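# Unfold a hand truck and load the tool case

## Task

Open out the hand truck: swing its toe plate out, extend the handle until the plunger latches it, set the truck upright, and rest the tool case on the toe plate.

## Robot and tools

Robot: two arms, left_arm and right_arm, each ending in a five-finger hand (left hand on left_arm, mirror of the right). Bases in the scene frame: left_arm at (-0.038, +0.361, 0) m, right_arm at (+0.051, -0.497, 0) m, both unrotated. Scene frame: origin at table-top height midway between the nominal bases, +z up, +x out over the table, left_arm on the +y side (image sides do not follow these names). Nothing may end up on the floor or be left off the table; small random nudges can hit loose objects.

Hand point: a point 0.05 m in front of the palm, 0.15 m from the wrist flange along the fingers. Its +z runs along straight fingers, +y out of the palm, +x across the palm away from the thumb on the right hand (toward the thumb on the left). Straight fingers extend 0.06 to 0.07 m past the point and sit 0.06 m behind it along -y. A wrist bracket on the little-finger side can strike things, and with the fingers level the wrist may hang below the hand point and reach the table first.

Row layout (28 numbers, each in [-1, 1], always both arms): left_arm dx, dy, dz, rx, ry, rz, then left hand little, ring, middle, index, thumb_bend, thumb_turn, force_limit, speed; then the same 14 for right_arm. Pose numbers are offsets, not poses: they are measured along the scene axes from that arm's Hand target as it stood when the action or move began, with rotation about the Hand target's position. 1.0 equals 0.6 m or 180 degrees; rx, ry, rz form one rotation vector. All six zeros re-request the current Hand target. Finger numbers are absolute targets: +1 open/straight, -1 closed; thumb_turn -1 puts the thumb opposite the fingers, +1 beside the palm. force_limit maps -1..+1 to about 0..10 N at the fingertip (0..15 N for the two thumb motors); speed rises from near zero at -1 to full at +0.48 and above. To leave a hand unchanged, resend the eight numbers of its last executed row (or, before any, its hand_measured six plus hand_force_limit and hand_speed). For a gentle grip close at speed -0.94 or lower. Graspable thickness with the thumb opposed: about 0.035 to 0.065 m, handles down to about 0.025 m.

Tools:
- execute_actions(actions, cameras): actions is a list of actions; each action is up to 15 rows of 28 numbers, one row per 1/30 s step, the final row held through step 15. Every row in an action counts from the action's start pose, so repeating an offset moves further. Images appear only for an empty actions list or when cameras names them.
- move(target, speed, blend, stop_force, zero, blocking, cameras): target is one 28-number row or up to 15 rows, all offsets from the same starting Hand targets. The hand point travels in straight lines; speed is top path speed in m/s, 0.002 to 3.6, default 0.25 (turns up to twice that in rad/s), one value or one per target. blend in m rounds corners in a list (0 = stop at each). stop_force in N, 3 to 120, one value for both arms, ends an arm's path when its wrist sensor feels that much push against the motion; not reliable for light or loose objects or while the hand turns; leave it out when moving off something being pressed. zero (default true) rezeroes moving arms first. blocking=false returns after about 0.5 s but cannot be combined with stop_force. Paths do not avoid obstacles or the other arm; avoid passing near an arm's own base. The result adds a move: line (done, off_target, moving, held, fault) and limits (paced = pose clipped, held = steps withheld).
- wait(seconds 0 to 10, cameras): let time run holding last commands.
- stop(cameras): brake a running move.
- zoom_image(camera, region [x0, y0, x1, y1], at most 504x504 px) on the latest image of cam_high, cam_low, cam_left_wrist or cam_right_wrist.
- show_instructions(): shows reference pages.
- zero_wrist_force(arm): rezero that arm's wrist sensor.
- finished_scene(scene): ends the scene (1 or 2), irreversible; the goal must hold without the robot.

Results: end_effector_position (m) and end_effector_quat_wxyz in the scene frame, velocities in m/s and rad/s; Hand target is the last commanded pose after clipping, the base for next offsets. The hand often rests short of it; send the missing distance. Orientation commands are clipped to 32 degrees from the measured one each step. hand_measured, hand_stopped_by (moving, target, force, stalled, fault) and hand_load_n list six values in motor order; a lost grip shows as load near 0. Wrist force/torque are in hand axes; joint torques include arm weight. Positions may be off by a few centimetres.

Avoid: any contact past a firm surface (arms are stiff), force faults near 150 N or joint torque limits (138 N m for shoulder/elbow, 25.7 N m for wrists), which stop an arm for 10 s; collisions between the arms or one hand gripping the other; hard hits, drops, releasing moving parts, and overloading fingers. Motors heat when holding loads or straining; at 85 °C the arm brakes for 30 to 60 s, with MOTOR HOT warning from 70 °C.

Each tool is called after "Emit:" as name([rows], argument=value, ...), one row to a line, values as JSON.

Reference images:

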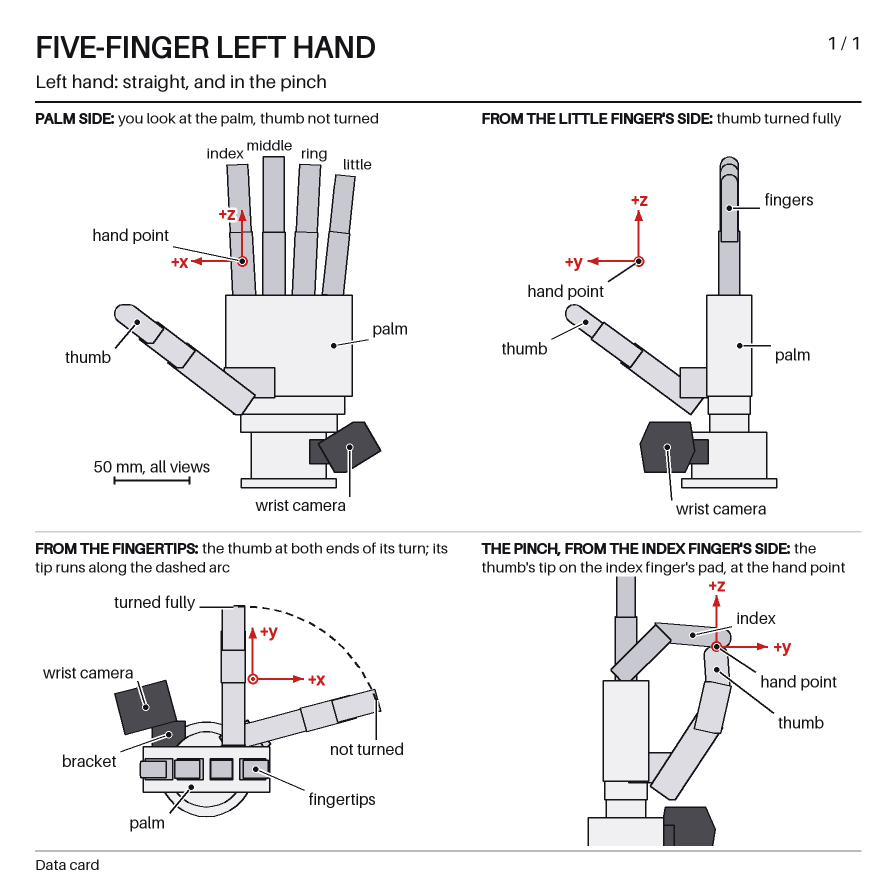

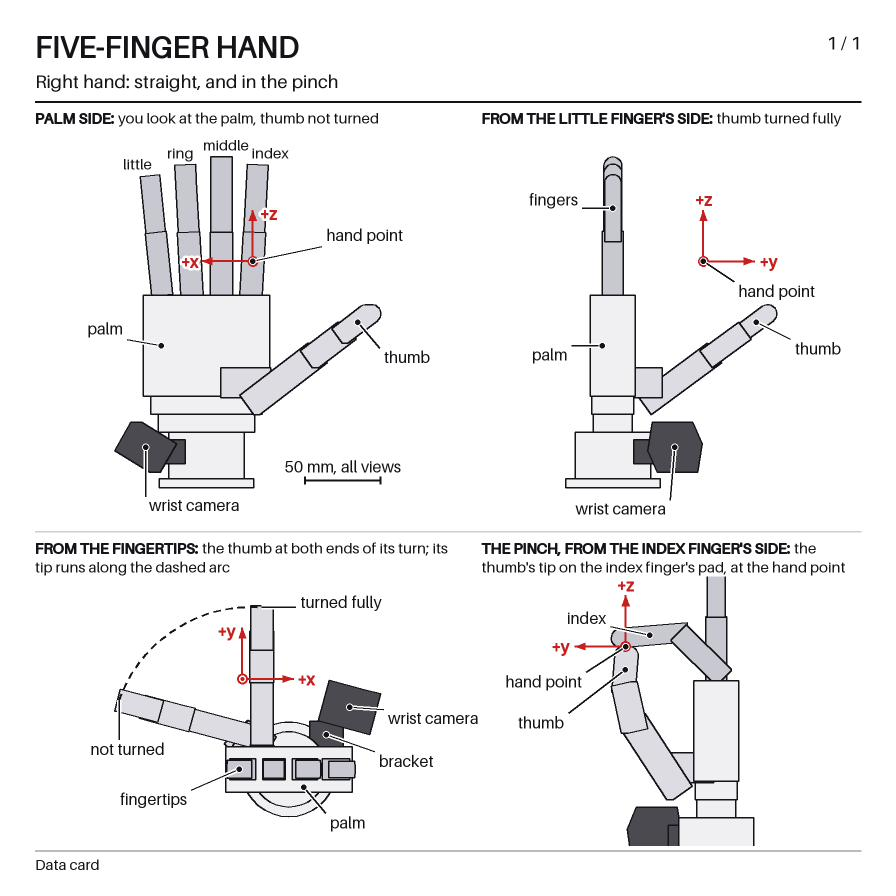

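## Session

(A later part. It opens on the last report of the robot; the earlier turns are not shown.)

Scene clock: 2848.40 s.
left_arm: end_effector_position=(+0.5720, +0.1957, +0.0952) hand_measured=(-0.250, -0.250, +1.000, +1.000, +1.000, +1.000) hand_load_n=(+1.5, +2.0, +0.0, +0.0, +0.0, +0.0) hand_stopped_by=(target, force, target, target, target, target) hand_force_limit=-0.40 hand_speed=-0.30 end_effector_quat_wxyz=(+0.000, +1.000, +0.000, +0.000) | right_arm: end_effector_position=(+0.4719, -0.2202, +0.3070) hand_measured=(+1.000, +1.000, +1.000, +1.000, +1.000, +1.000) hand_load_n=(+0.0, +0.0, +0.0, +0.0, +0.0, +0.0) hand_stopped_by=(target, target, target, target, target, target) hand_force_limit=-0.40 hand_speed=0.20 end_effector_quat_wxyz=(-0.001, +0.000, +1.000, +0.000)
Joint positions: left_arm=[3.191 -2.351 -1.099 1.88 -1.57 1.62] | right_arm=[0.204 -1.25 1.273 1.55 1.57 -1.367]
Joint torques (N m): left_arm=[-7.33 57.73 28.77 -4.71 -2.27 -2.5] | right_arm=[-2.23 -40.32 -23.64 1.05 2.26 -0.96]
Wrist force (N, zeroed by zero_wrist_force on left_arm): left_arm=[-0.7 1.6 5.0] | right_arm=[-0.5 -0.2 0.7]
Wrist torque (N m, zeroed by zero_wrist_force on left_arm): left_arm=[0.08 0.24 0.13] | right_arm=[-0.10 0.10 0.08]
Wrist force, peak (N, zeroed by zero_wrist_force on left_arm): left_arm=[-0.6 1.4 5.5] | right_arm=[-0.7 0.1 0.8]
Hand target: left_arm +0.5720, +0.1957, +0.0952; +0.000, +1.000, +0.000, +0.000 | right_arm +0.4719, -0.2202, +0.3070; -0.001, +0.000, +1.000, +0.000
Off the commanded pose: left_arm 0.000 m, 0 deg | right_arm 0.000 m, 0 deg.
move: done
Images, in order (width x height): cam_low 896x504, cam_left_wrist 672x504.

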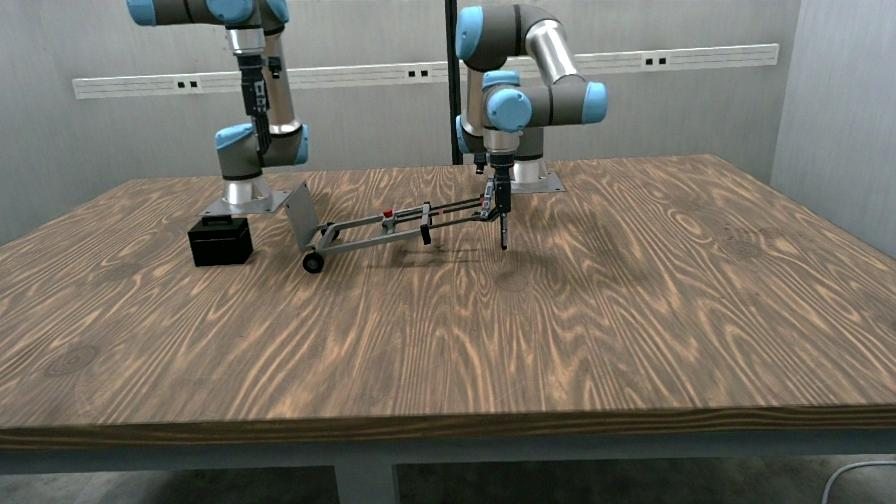

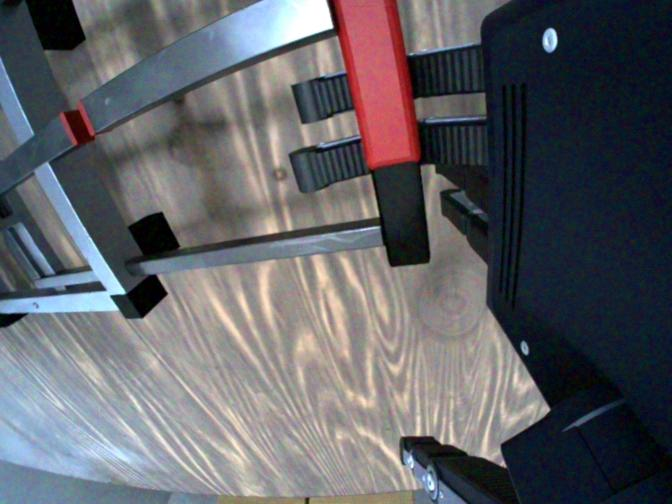

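Emit:
move([
  [0,-0.0312,0.1197,0,0,0,-0.25,-0.25,1,1,1,1,-0.4,-0.3,0,0,0,0,0,0,1,1,1,1,1,1,-0.4,0.2],
  [0,-0.0812,0.2263,0,0,0,-0.25,-0.25,1,1,1,1,-0.4,-0.3,0,0,0,0,0,0,1,1,1,1,1,1,-0.4,0.2],
  [0,-0.1488,0.3235,0,0,0,-0.25,-0.25,1,1,1,1,-0.4,-0.3,0,0,0,0,0,0,1,1,1,1,1,1,-0.4,0.2],
], speed=0.06, blend=[0.02,0.02,0], cameras=["all"])

Emit:
zoom_image(camera="cam_low", region=[260, 100, 560, 300])

Scene clock: 2868.50 s.
left_arm: end_effector_position=(+0.5720, +0.1065, +0.2892) hand_measured=(-0.250, -0.248, +1.000, +1.000, +1.000, +1.000) hand_load_n=(+0.0, +8.5, +0.0, +0.0, +0.0, +0.0) hand_stopped_by=(target, force, target, target, target, target) hand_force_limit=-0.40 hand_speed=-0.30 end_effector_quat_wxyz=(+0.000, +1.000, +0.000, +0.000) | right_arm: end_effector_position=(+0.4719, -0.2202, +0.3070) hand_measured=(+1.000, +1.000, +1.000, +1.000, +1.000, +1.000) hand_load_n=(-0.5, +0.0, +0.0, +0.0, +0.0, +0.0) hand_stopped_by=(target, target, target, target, target, target) hand_force_limit=-0.40 hand_speed=0.20 end_effector_quat_wxyz=(-0.001, +0.000, +1.000, +0.000)
Joint positions: left_arm=[3.038 -2.402 -0.507 1.339 -1.57 1.468] | right_arm=[0.204 -1.25 1.273 1.55 1.57 -1.367]
Joint torques (N m): left_arm=[-6.97 43.47 29.56 -5.07 -2.92 -2.36] | right_arm=[-2.07 -40.11 -23.8 0.96 2.19 -0.93]
Wrist force (N, zeroed by zero_wrist_force on left_arm): left_arm=[-0.9 5.2 7.7] | right_arm=[-0.7 -0.2 0.8]
Wrist torque (N m, zeroed by zero_wrist_force on left_arm): left_arm=[0.30 0.38 -0.04] | right_arm=[-0.10 0.13 0.07]
Wrist force, peak (N, zeroed by zero_wrist_force on left_arm): left_arm=[-0.6 5.4 7.8] | right_arm=[-0.6 -0.2 1.1]
Hand target: left_arm +0.5720, +0.1065, +0.2893; +0.000, +1.000, +0.000, +0.000 | right_arm +0.4719, -0.2202, +0.3070; -0.001, +0.000, +1.000, +0.000
Off the commanded pose: left_arm 0.000 m, 0 deg | right_arm 0.000 m, 0 deg.
move: done

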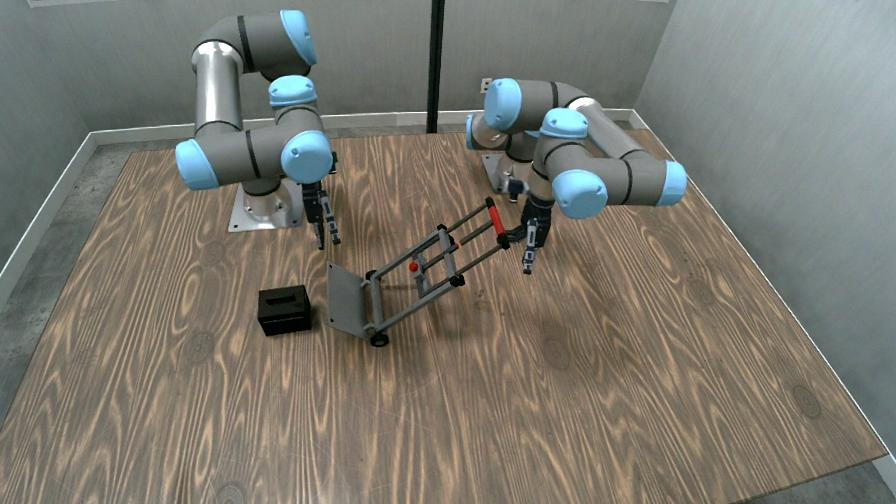

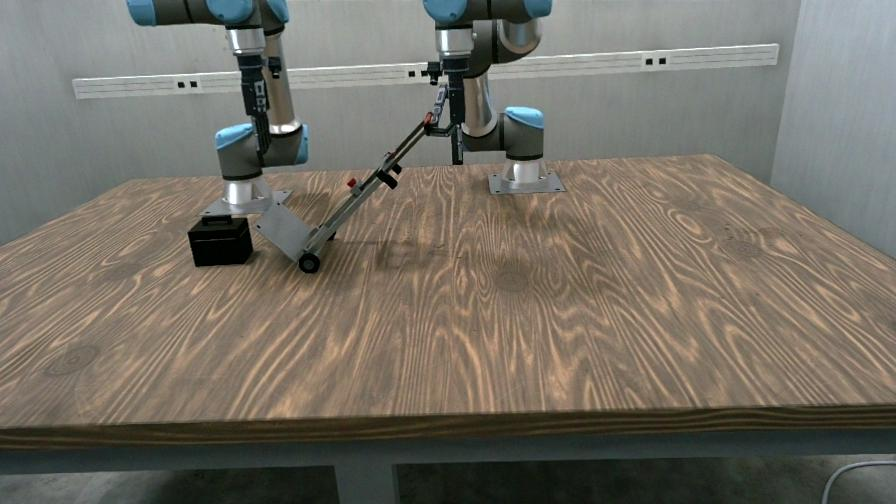

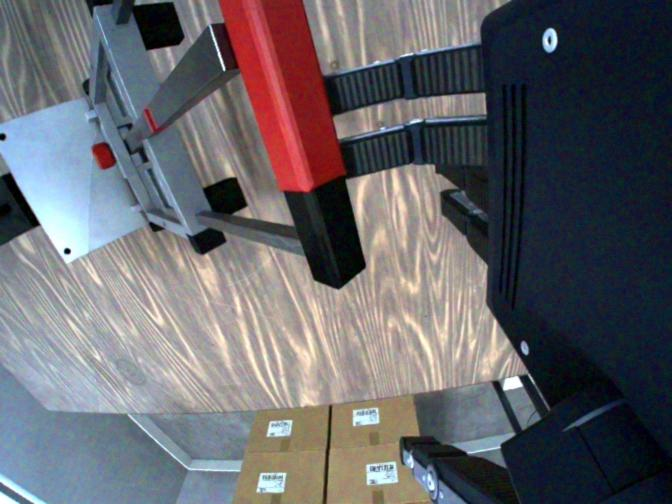

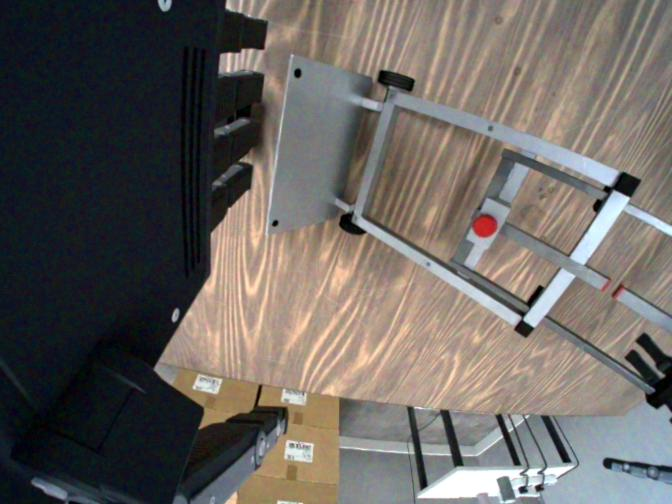

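Scaled by 1.680.

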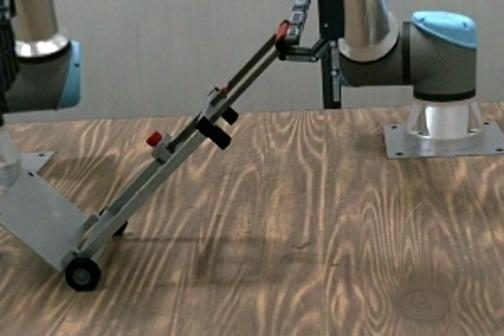

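Emit:
move(target=[0,-0.04,-0.002,0,0,0,-0.25,-0.25,1,1,1,1,-0.4,-0.3,0,0,0,0,0,0,1,1,1,1,1,1,-0.4,0.2], speed=0.03, cameras=["cam_left_wrist","cam_low"])

Emit:
zoom_image(camera="cam_low", region=[360, 60, 500, 200])

Scene clock: 2884.27 s.
left_arm: end_effector_position=(+0.5720, +0.0825, +0.2881) hand_measured=(-0.250, -0.250, +1.000, +1.000, +1.000, +1.000) hand_load_n=(+1.0, +1.5, +0.0, +0.0, +0.0, +0.0) hand_stopped_by=(target, force, target, target, target, target) hand_force_limit=-0.40 hand_speed=-0.30 end_effector_quat_wxyz=(+0.000, +1.000, +0.000, +0.000) | right_arm: end_effector_position=(+0.4719, -0.2202, +0.3070) hand_measured=(+1.000, +1.000, +1.000, +1.000, +1.000, +1.000) hand_load_n=(+0.0, +0.0, +0.0, +0.0, +0.0, +0.0) hand_stopped_by=(target, target, target, target, target, target) hand_force_limit=-0.40 hand_speed=0.20 end_effector_quat_wxyz=(-0.001, +0.000, +1.000, +0.000)
Joint positions: left_arm=[2.998 -2.442 -0.437 1.308 -1.57 1.428] | right_arm=[0.204 -1.25 1.273 1.55 1.57 -1.367]
Joint torques (N m): left_arm=[-9.12 41.33 26.31 -4.67 -1.84 -2.56] | right_arm=[-1.74 -40.13 -23.63 0.9 2.28 -0.81]
Wrist force (N, zeroed by zero_wrist_force on left_arm): left_arm=[-0.5 0.2 3.3] | right_arm=[-0.7 -0.4 0.9]
Wrist torque (N m, zeroed by zero_wrist_force on left_arm): left_arm=[0.06 0.21 0.19] | right_arm=[-0.14 0.11 0.07]
Wrist force, peak (N, zeroed by zero_wrist_force on left_arm): left_arm=[-0.9 5.4 8.2] | right_arm=[-0.9 -0.3 0.8]
Hand target: left_arm +0.5720, +0.0825, +0.2881; +0.000, +1.000, +0.000, +0.000 | right_arm +0.4719, -0.2202, +0.3070; -0.001, +0.000, +1.000, +0.000
Off the commanded pose: left_arm 0.000 m, 0 deg | right_arm 0.000 m, 0 deg.
move: done
Images, in order (width x height): cam_low 896x504, cam_left_wrist 672x504.

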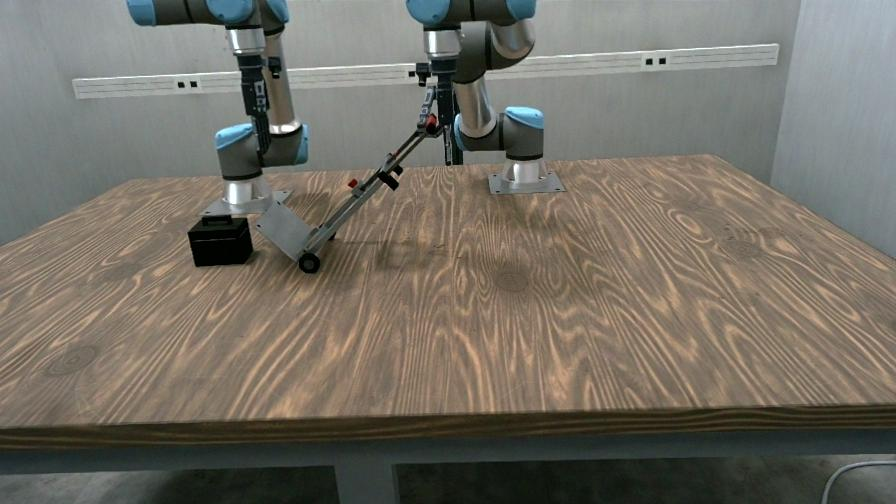

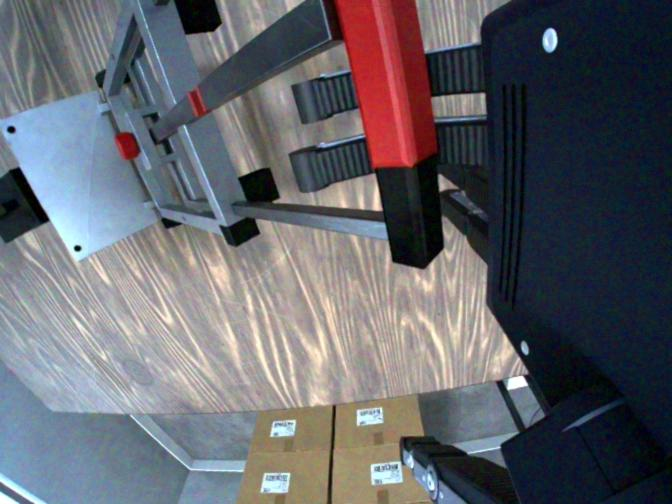

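Scaled by 3.600.

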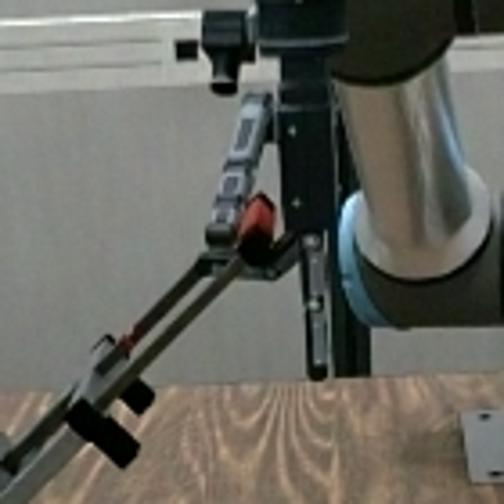

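Emit:
move(target=[0,0,0,0,0,0,-0.25,-0.25,1,1,1,1,-0.4,-0.3,-0.1,-0.05,0.15,0,0,-0.5,1,1,1,1,1,1,-0.4,0.2], speed=0.4)

Emit:
move(target=[0,0,0,0,0,0,-0.25,-0.25,1,1,1,1,-0.4,-0.3,0,0,0,0,0,-0.5,1,1,1,1,1,-1,-0.4,0.2], speed=0.4)

Emit:
move(target=[0,0,0,0,0,0,-0.25,-0.25,1,1,1,1,-0.4,-0.3,0,0,0,0.45,0,0,0.35,0.35,0.35,0.35,1,-1,-0.4,0.2], speed=0.4, cameras=["all"])

Scene clock: 2907.73 s.
left_arm: end_effector_position=(+0.5720, +0.0825, +0.2881) hand_measured=(-0.250, -0.250, +1.000, +1.000, +1.000, +1.000) hand_load_n=(+1.0, +1.0, +0.0, +0.0, +0.0, +0.0) hand_stopped_by=(target, force, target, target, target, target) hand_force_limit=-0.40 hand_speed=-0.30 end_effector_quat_wxyz=(+0.000, +1.000, +0.000, +0.000) | right_arm: end_effector_position=(+0.4119, -0.2502, +0.3970) hand_measured=(+1.000, +1.000, +1.000, +1.000, +1.000, +1.000) hand_load_n=(+0.0, +0.0, +0.0, +0.0, +0.0, +0.0) hand_stopped_by=(target, target, target, target, target, target) hand_force_limit=-0.40 hand_speed=0.20 end_effector_quat_wxyz=(+0.000, +0.707, +0.707, +0.001)
Joint positions: left_arm=[2.998 -2.442 -0.437 1.308 -1.57 1.428] | right_arm=[0.413 -1.331 1.146 1.755 1.57 0.413]
Joint torques (N m): left_arm=[-10.24 42.04 29.32 -4.85 -2.26 -2.56] | right_arm=[10.73 -22.1 -26.92 3.62 2.56 1.44]
Wrist force (N, zeroed by zero_wrist_force on left_arm): left_arm=[-0.5 0.5 3.4] | right_arm=[-0.9 -0.2 1.0]
Wrist torque (N m, zeroed by zero_wrist_force on left_arm): left_arm=[0.10 0.21 0.18] | right_arm=[-0.12 0.13 -0.09]
Wrist force, peak (N, zeroed by zero_wrist_force on left_arm): left_arm=[-0.6 0.0 3.6] | right_arm=[-0.9 -0.2 1.0]
Hand target: left_arm +0.5720, +0.0825, +0.2881; +0.000, +1.000, +0.000, +0.000 | right_arm +0.4119, -0.2502, +0.3970; +0.000, +0.707, +0.707, +0.000
Off the commanded pose: left_arm 0.000 m, 0 deg | right_arm 0.000 m, 0 deg.
move: done

Scene clock: 2910.50 s.
left_arm: end_effector_position=(+0.5720, +0.0825, +0.2881) hand_measured=(-0.250, -0.250, +1.000, +1.000, +1.000, +1.000) hand_load_n=(+0.5, +1.0, +0.0, +0.0, +0.0, +0.0) hand_stopped_by=(target, force, target, target, target, target) hand_force_limit=-0.40 hand_speed=-0.30 end_effector_quat_wxyz=(+0.000, +1.000, +0.000, +0.000) | right_arm: end_effector_position=(+0.4119, -0.2502, +0.3970) hand_measured=(+1.000, +1.000, +1.000, +1.000, +1.000, -1.000) hand_load_n=(+0.0, +0.0, +0.0, +0.0, +0.0, +0.5) hand_stopped_by=(target, target, target, target, target, target) hand_force_limit=-0.40 hand_speed=0.20 end_effector_quat_wxyz=(+0.000, +1.000, +0.001, +0.001)
Joint positions: left_arm=[2.998 -2.442 -0.437 1.308 -1.57 1.428] | right_arm=[0.394 -1.072 0.784 1.858 1.571 1.964]
Joint torques (N m): left_arm=[-9.86 42.31 29.15 -4.78 -2.24 -2.55] | right_arm=[-8.47 -32.35 -26.33 3.61 2.52 1.43]
Wrist force (N, zeroed by zero_wrist_force on left_arm): left_arm=[-0.7 -0.2 3.3] | right_arm=[-0.5 0.1 0.7]
Wrist torque (N m, zeroed by zero_wrist_force on left_arm): left_arm=[0.01 0.24 0.19] | right_arm=[-0.07 0.09 -0.07]
Wrist force, peak (N, zeroed by zero_wrist_force on left_arm): left_arm=[-0.5 -0.1 3.8] | right_arm=[-1.0 -0.2 1.0]
Hand target: left_arm +0.5720, +0.0825, +0.2881; +0.000, +1.000, +0.000, +0.000 | right_arm +0.4119, -0.2502, +0.3970; +0.000, +1.000, +0.000, +0.001
Off the commanded pose: left_arm 0.000 m, 0 deg | right_arm 0.000 m, 0 deg.
move: done

Scene clock: 2913.47 s.
left_arm: end_effector_position=(+0.5720, +0.0825, +0.2881) hand_measured=(-0.250, -0.250, +1.000, +1.000, +1.000, +1.000) hand_load_n=(+0.5, +1.5, -0.5, +0.0, +0.0, +0.0) hand_stopped_by=(target, force, target, target, target, target) hand_force_limit=-0.40 hand_speed=-0.30 end_effector_quat_wxyz=(+0.000, +1.000, +0.000, +0.000) | right_arm: end_effector_position=(+0.4119, -0.2502, +0.3970) hand_measured=(+0.350, +0.350, +0.350, +0.350, +1.000, -1.000) hand_load_n=(+0.0, +0.0, +0.0, +0.0, +0.0, +0.0) hand_stopped_by=(target, target, target, target, target, target) hand_force_limit=-0.40 hand_speed=0.20 end_effector_quat_wxyz=(-0.649, +0.761, +0.000, +0.001)
Joint positions: left_arm=[2.998 -2.442 -0.437 1.308 -1.57 1.428] | right_arm=[-0.324 -1.423 1.889 2.21 0.357 0.439]
Joint torques (N m): left_arm=[-9.68 42.45 29.28 -4.76 -2.31 -2.48] | right_arm=[-9.06 -32.12 -9.05 2.8 1.7 -1.57]
Wrist force (N, zeroed by zero_wrist_force on left_arm): left_arm=[-0.5 -0.1 3.5] | right_arm=[-1.1 -1.2 1.0]
Wrist torque (N m, zeroed by zero_wrist_force on left_arm): left_arm=[0.02 0.20 0.20] | right_arm=[-0.08 0.27 0.12]
Wrist force, peak (N, zeroed by zero_wrist_force on left_arm): left_arm=[-0.5 -0.1 3.7] | right_arm=[-1.3 -1.4 0.9]
Hand target: left_arm +0.5720, +0.0825, +0.2881; +0.000, +1.000, +0.000, +0.000 | right_arm +0.4119, -0.2502, +0.3970; -0.649, +0.760, +0.000, +0.001
Off the commanded pose: left_arm 0.000 m, 0 deg | right_arm 0.000 m, 0 deg.
move: done

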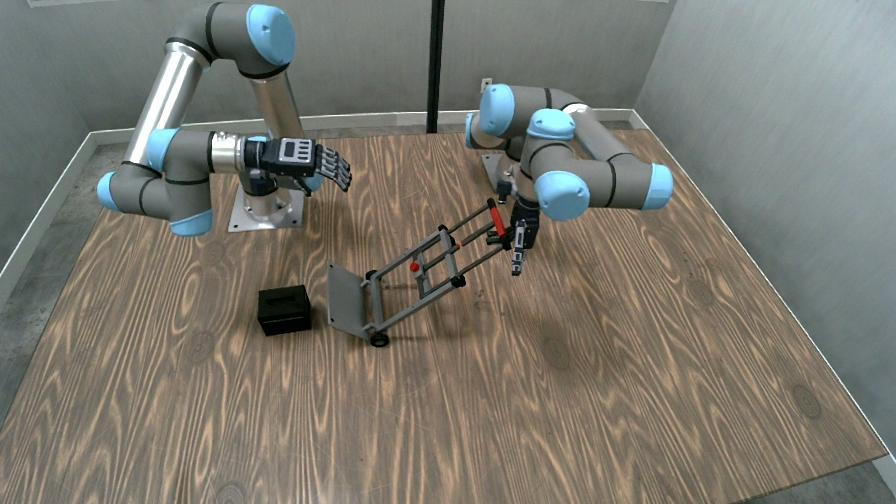

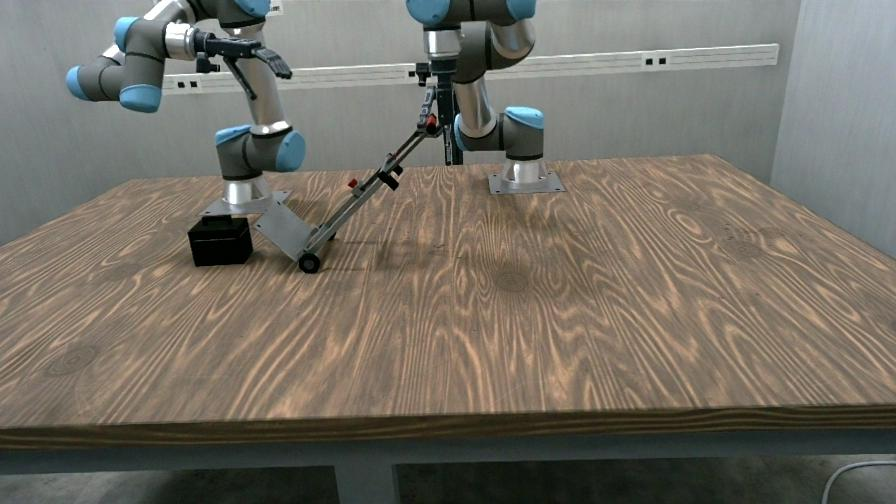

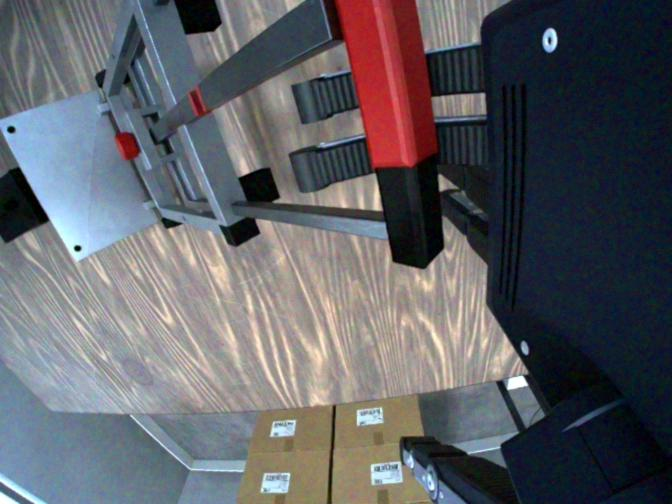

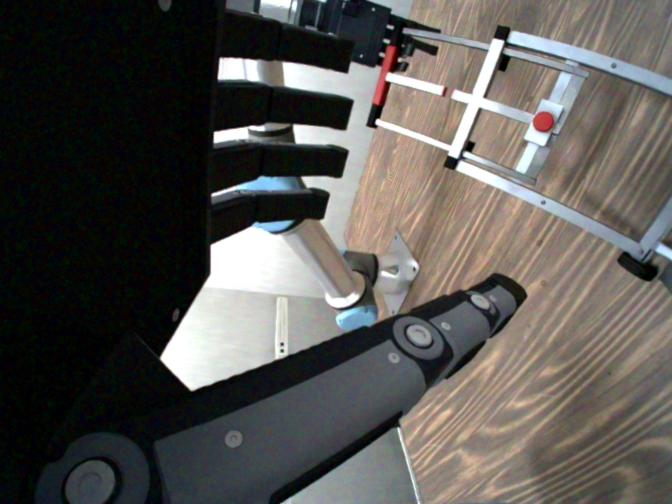

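Emit:
move([
  [0,0,0,0,0,0,-0.25,-0.25,1,1,1,1,-0.4,-0.3,-0.01,0.15,-0.1,0.05,0,0,1,1,1,1,1,1,-0.4,0.2],
  [0,0,0,0,0,0,-0.25,-0.25,1,1,1,1,-0.4,-0.3,-0.01,0.38,-0.2,0.05,0,0,1,1,1,1,1,1,-0.4,0.2],
], speed=0.25, cameras=["all"])

Scene clock: 2946.70 s.
left_arm: end_effector_position=(+0.5720, +0.0825, +0.2881) hand_measured=(-0.250, -0.250, +1.000, +1.000, +1.000, +1.000) hand_load_n=(+1.0, +1.5, +0.0, +0.0, +0.0, +0.0) hand_stopped_by=(target, force, target, target, target, target) hand_force_limit=-0.40 hand_speed=-0.30 end_effector_quat_wxyz=(+0.000, +1.000, +0.000, +0.000) | right_arm: end_effector_position=(+0.4059, -0.0224, +0.2770) hand_measured=(+1.000, +1.000, +1.000, +1.000, +1.000, +1.000) hand_load_n=(+0.0, +0.0, +0.0, +0.0, +0.0, +0.0) hand_stopped_by=(target, target, target, target, target, target) hand_force_limit=-0.40 hand_speed=0.20 end_effector_quat_wxyz=(+0.707, -0.707, +0.000, -0.001)
Joint positions: left_arm=[2.998 -2.442 -0.437 1.308 -1.57 1.428] | right_arm=[0.224 -1.125 2.03 2.238 -0.226 -0.002]
Joint torques (N m): left_arm=[-9.71 42.49 29.05 -4.73 -2.29 -2.51] | right_arm=[10.53 -25.09 -21.54 -1.6 -2.33 1.4]
Wrist force (N, zeroed by zero_wrist_force on left_arm): left_arm=[-0.4 0.0 3.3] | right_arm=[-0.6 -1.0 1.0]
Wrist torque (N m, zeroed by zero_wrist_force on left_arm): left_arm=[0.04 0.20 0.20] | right_arm=[-0.04 0.24 0.00]
Wrist force, peak (N, zeroed by zero_wrist_force on left_arm): left_arm=[-0.8 0.1 3.6] | right_arm=[-1.6 -0.5 1.6]
Hand target: left_arm +0.5720, +0.0825, +0.2881; +0.000, +1.000, +0.000, +0.000 | right_arm +0.4059, -0.0222, +0.2770; +0.707, -0.707, +0.000, -0.001
Off the commanded pose: left_arm 0.000 m, 0 deg | right_arm 0.000 m, 0 deg.
move: done

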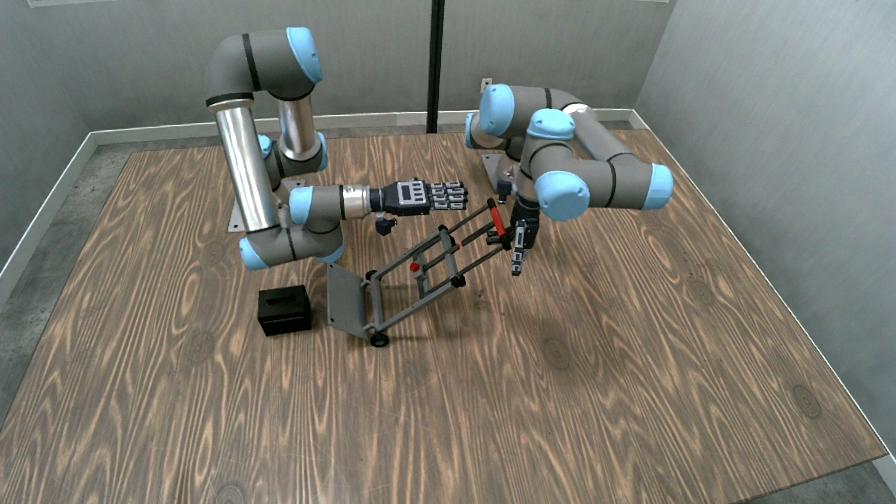

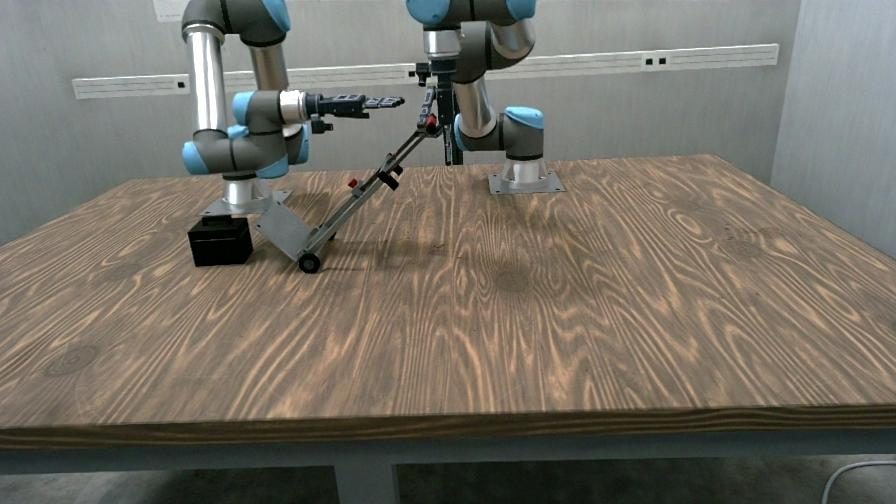

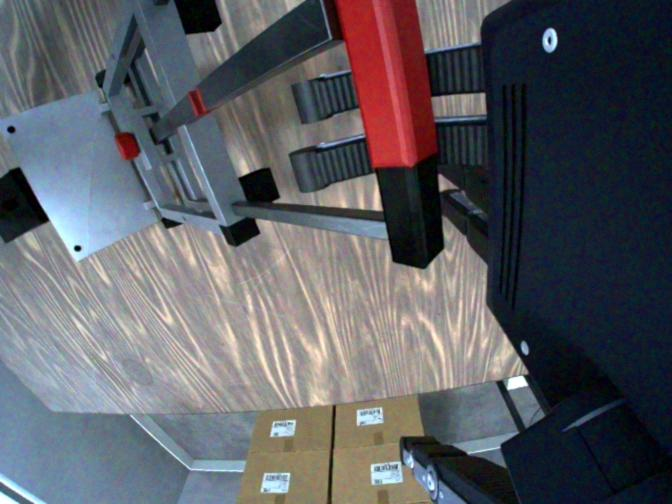

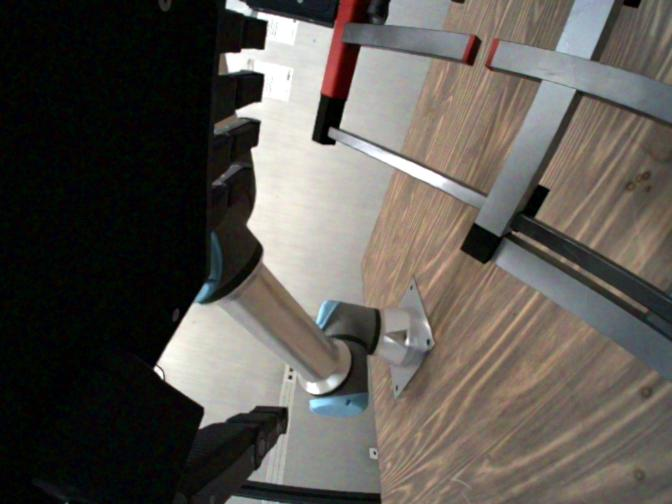

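Emit:
move(target=[0,0,0,0,0,0,-0.25,-0.25,1,1,1,1,-0.4,-0.3,0.058,0.13,-0.013,0,0,0,1,1,1,1,1,1,-0.4,0.2], speed=0.1, stop_force=8, cameras=["cam_right_wrist","cam_low","cam_left_wrist"])

Emit:
zoom_image(camera="cam_low", region=[340, 50, 500, 190])

Scene clock: 2967.83 s.
left_arm: end_effector_position=(+0.5720, +0.0825, +0.2881) hand_measured=(-0.250, -0.250, +1.000, +1.000, +1.000, +1.000) hand_load_n=(+1.0, +1.5, +0.0, +0.0, +0.0, +0.0) hand_stopped_by=(target, force, target, target, target, target) hand_force_limit=-0.40 hand_speed=-0.30 end_effector_quat_wxyz=(+0.000, +1.000, +0.000, +0.000) | right_arm: end_effector_position=(+0.4407, +0.0558, +0.2692) hand_measured=(+1.000, +1.000, +1.000, +1.000, +1.000, +1.000) hand_load_n=(+0.0, +0.0, +0.0, +0.0, +0.5, +0.0) hand_stopped_by=(target, target, target, target, target, target) hand_force_limit=-0.40 hand_speed=0.20 end_effector_quat_wxyz=(+0.707, -0.707, +0.000, -0.001)
Joint positions: left_arm=[2.998 -2.442 -0.437 1.308 -1.57 1.428] | right_arm=[0.364 -0.988 1.811 2.319 -0.366 -0.001]
Joint torques (N m): left_arm=[-9.45 42.43 28.38 -4.74 -2.22 -2.47] | right_arm=[10.49 -32.14 -23.24 0.98 -2.49 -0.71]
Wrist force (N, zeroed by zero_wrist_force on left_arm): left_arm=[-0.4 0.2 3.1] | right_arm=[-0.6 -1.3 1.3]
Wrist torque (N m, zeroed by zero_wrist_force on left_arm): left_arm=[0.08 0.19 0.20] | right_arm=[-0.12 0.21 0.00]
Wrist force, peak (N, zeroed by zero_wrist_force on left_arm): left_arm=[-0.7 0.1 3.6] | right_arm=[-0.8 -1.0 1.6]
Hand target: left_arm +0.5720, +0.0825, +0.2881; +0.000, +1.000, +0.000, +0.000 | right_arm +0.4407, +0.0558, +0.2692; +0.707, -0.707, +0.000, -0.001
Off the commanded pose: left_arm 0.000 m, 0 deg | right_arm 0.000 m, 0 deg.
move: done
Images, in order (width x height): cam_low 896x504, cam_left_wrist 672x504, cam_right_wrist 672x504.

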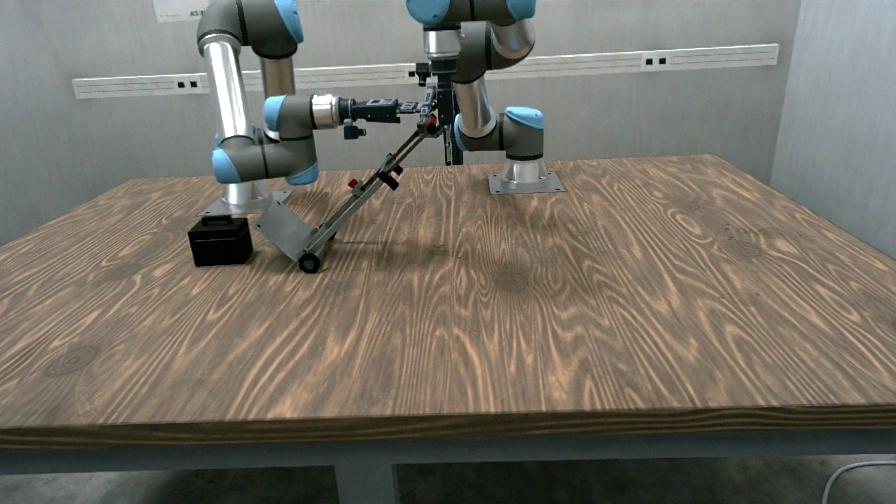

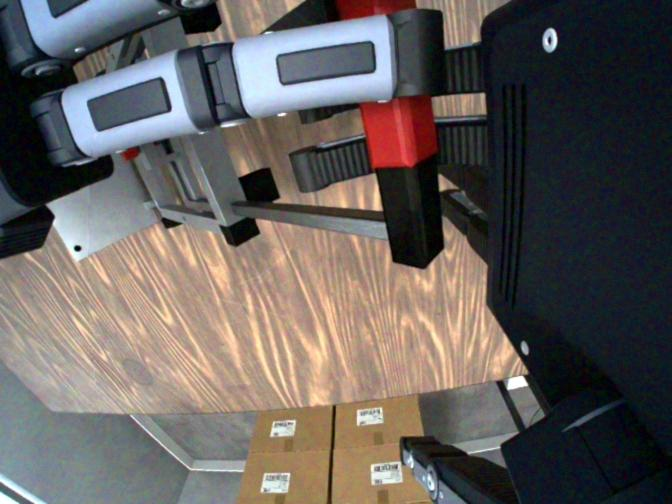

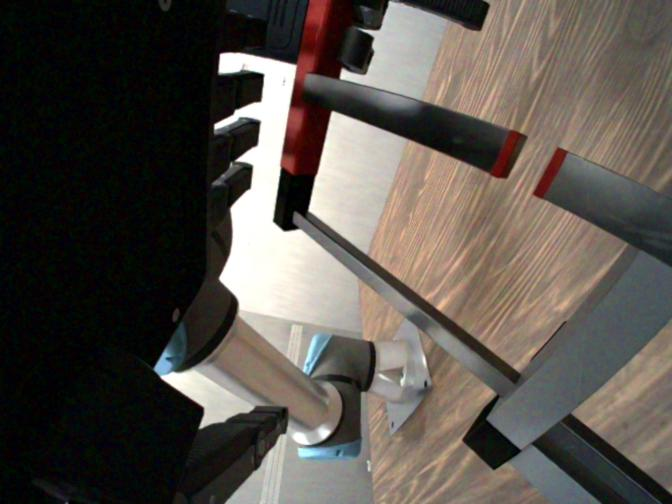

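Scaled by 3.150.

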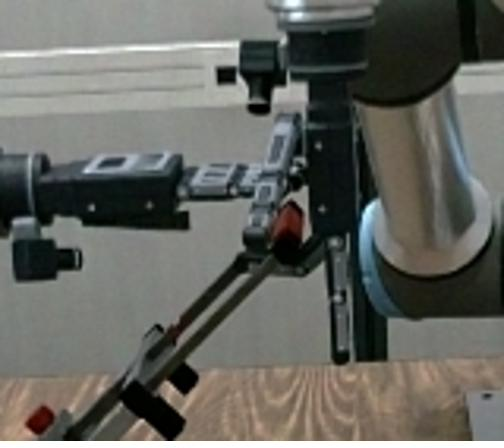

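Emit:
move([
  [0,0,0,0,0,0,-0.25,-0.25,1,1,1,1,-0.4,-0.3,-0.023,0,0,0,0,0,1,1,1,1,1,1,-0.4,0.2],
  [0,0,0,0,0,0,-0.25,-0.25,1,1,1,1,-0.4,-0.3,-0.023,0.115,0,0,0,0,1,1,1,1,1,1,-0.4,0.2],
], speed=[0.1,0.04], stop_force=5, cameras=["cam_right_wrist","cam_low","cam_left_wrist","cam_high"])

Emit:
zoom_image(camera="cam_low", region=[340, 50, 500, 190])

Scene clock: 2991.23 s.
left_arm: end_effector_position=(+0.5720, +0.0825, +0.2881) hand_measured=(-0.250, -0.250, +1.000, +1.000, +1.000, +1.000) hand_load_n=(+1.0, +1.5, +0.0, +0.0, +0.0, +0.0) hand_stopped_by=(target, force, target, target, target, target) hand_force_limit=-0.40 hand_speed=-0.30 end_effector_quat_wxyz=(+0.000, +1.000, +0.000, +0.000) | right_arm: end_effector_position=(+0.4279, +0.0602, +0.2692) hand_measured=(+1.000, +1.000, +1.000, +1.000, +1.000, +1.000) hand_load_n=(+0.0, +0.0, +0.0, +0.0, +0.0, -0.5) hand_stopped_by=(target, target, target, target, target, target) hand_force_limit=-0.40 hand_speed=0.20 end_effector_quat_wxyz=(+0.707, -0.707, +0.000, -0.001)
Joint positions: left_arm=[2.998 -2.442 -0.437 1.308 -1.57 1.428] | right_arm=[0.382 -1.001 1.836 2.308 -0.383 -0.002]
Joint torques (N m): left_arm=[-9.49 42.44 29.21 -4.72 -2.23 -2.45] | right_arm=[-8.99 -45.94 -7.14 -1.65 2.45 0.45]
Wrist force (N, zeroed by zero_wrist_force on left_arm): left_arm=[-0.5 0.0 3.4] | right_arm=[-0.8 -1.1 1.0]
Wrist torque (N m, zeroed by zero_wrist_force on left_arm): left_arm=[0.03 0.22 0.19] | right_arm=[-0.07 0.24 0.00]
Wrist force, peak (N, zeroed by zero_wrist_force on left_arm): left_arm=[-0.6 0.0 3.6] | right_arm=[-1.1 -1.1 2.2]
Hand target: left_arm +0.5720, +0.0825, +0.2881; +0.000, +1.000, +0.000, +0.000 | right_arm +0.4279, +0.0602, +0.2692; +0.707, -0.707, +0.000, -0.001 (not the last commanded pose)
Off the commanded pose: left_arm 0.000 m, 0 deg | right_arm 0.065 m, 0 deg.
move: held (right_arm; a check stopped the path); path passed 1 of 2 targets; limits=held
pose unreachable (right arm): on one or more control steps of this call, first in action 0 (counted from 0), this arm could not follow its commanded pose, so it was not sent that pose on those steps. It may still have moved: this result reports where it is.
cause: moving toward the commanded pose would bring a part of the arm too close to another arm (a part of this arm just beyond joint 6 (wrist 3) and a part of the left arm just beyond its joint 6 (wrist 3), 10 mm apart when this arm was first held).

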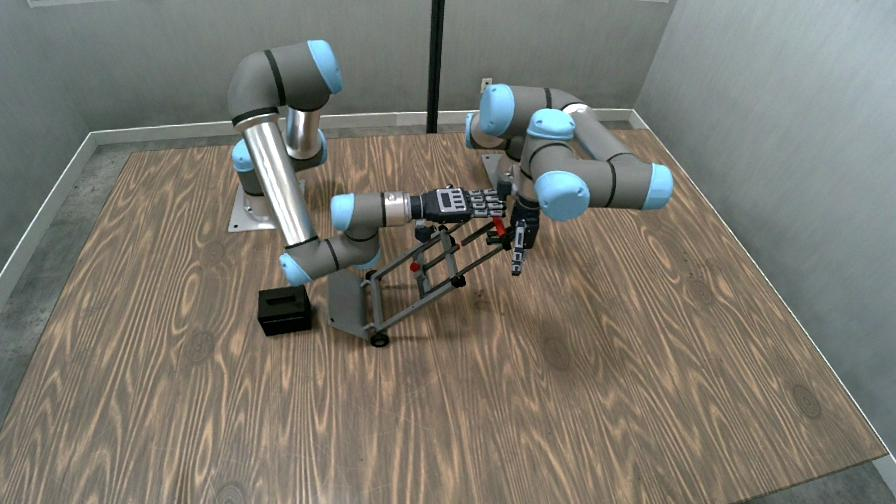

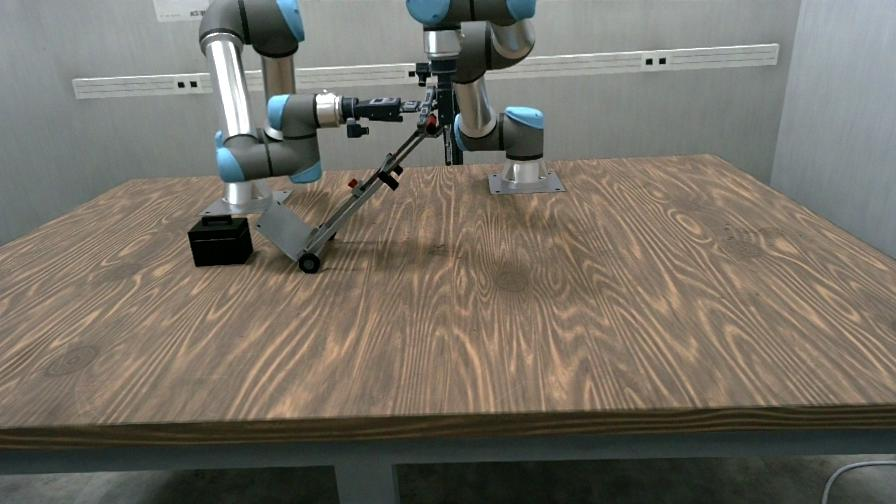

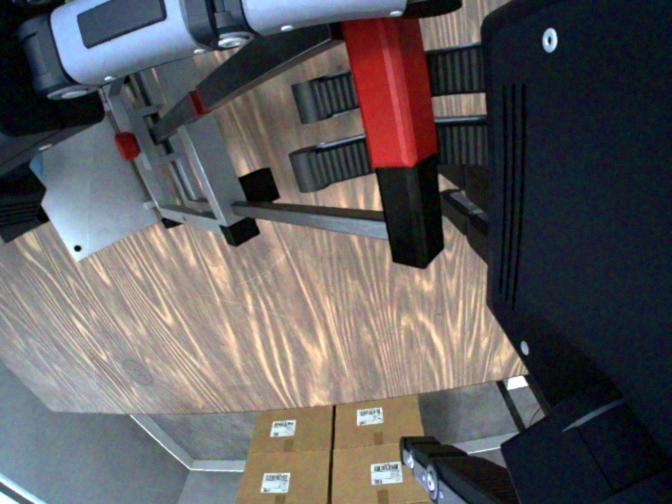

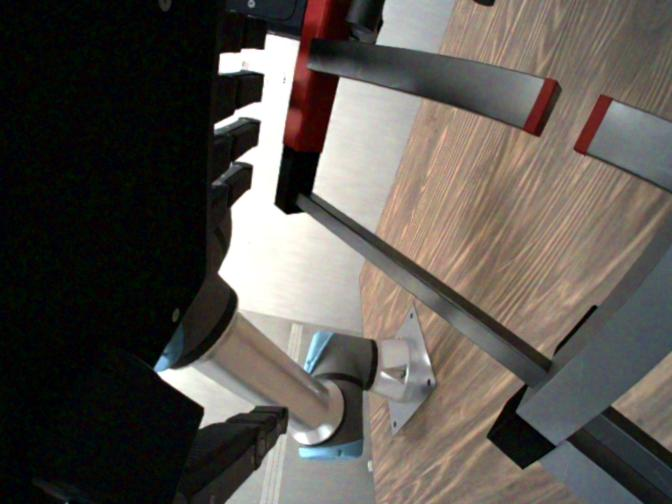

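Scaled by 3.150.

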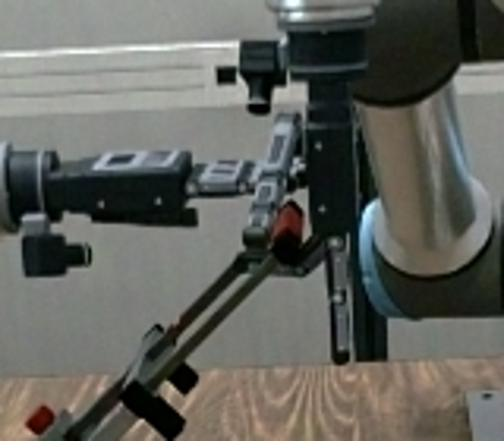

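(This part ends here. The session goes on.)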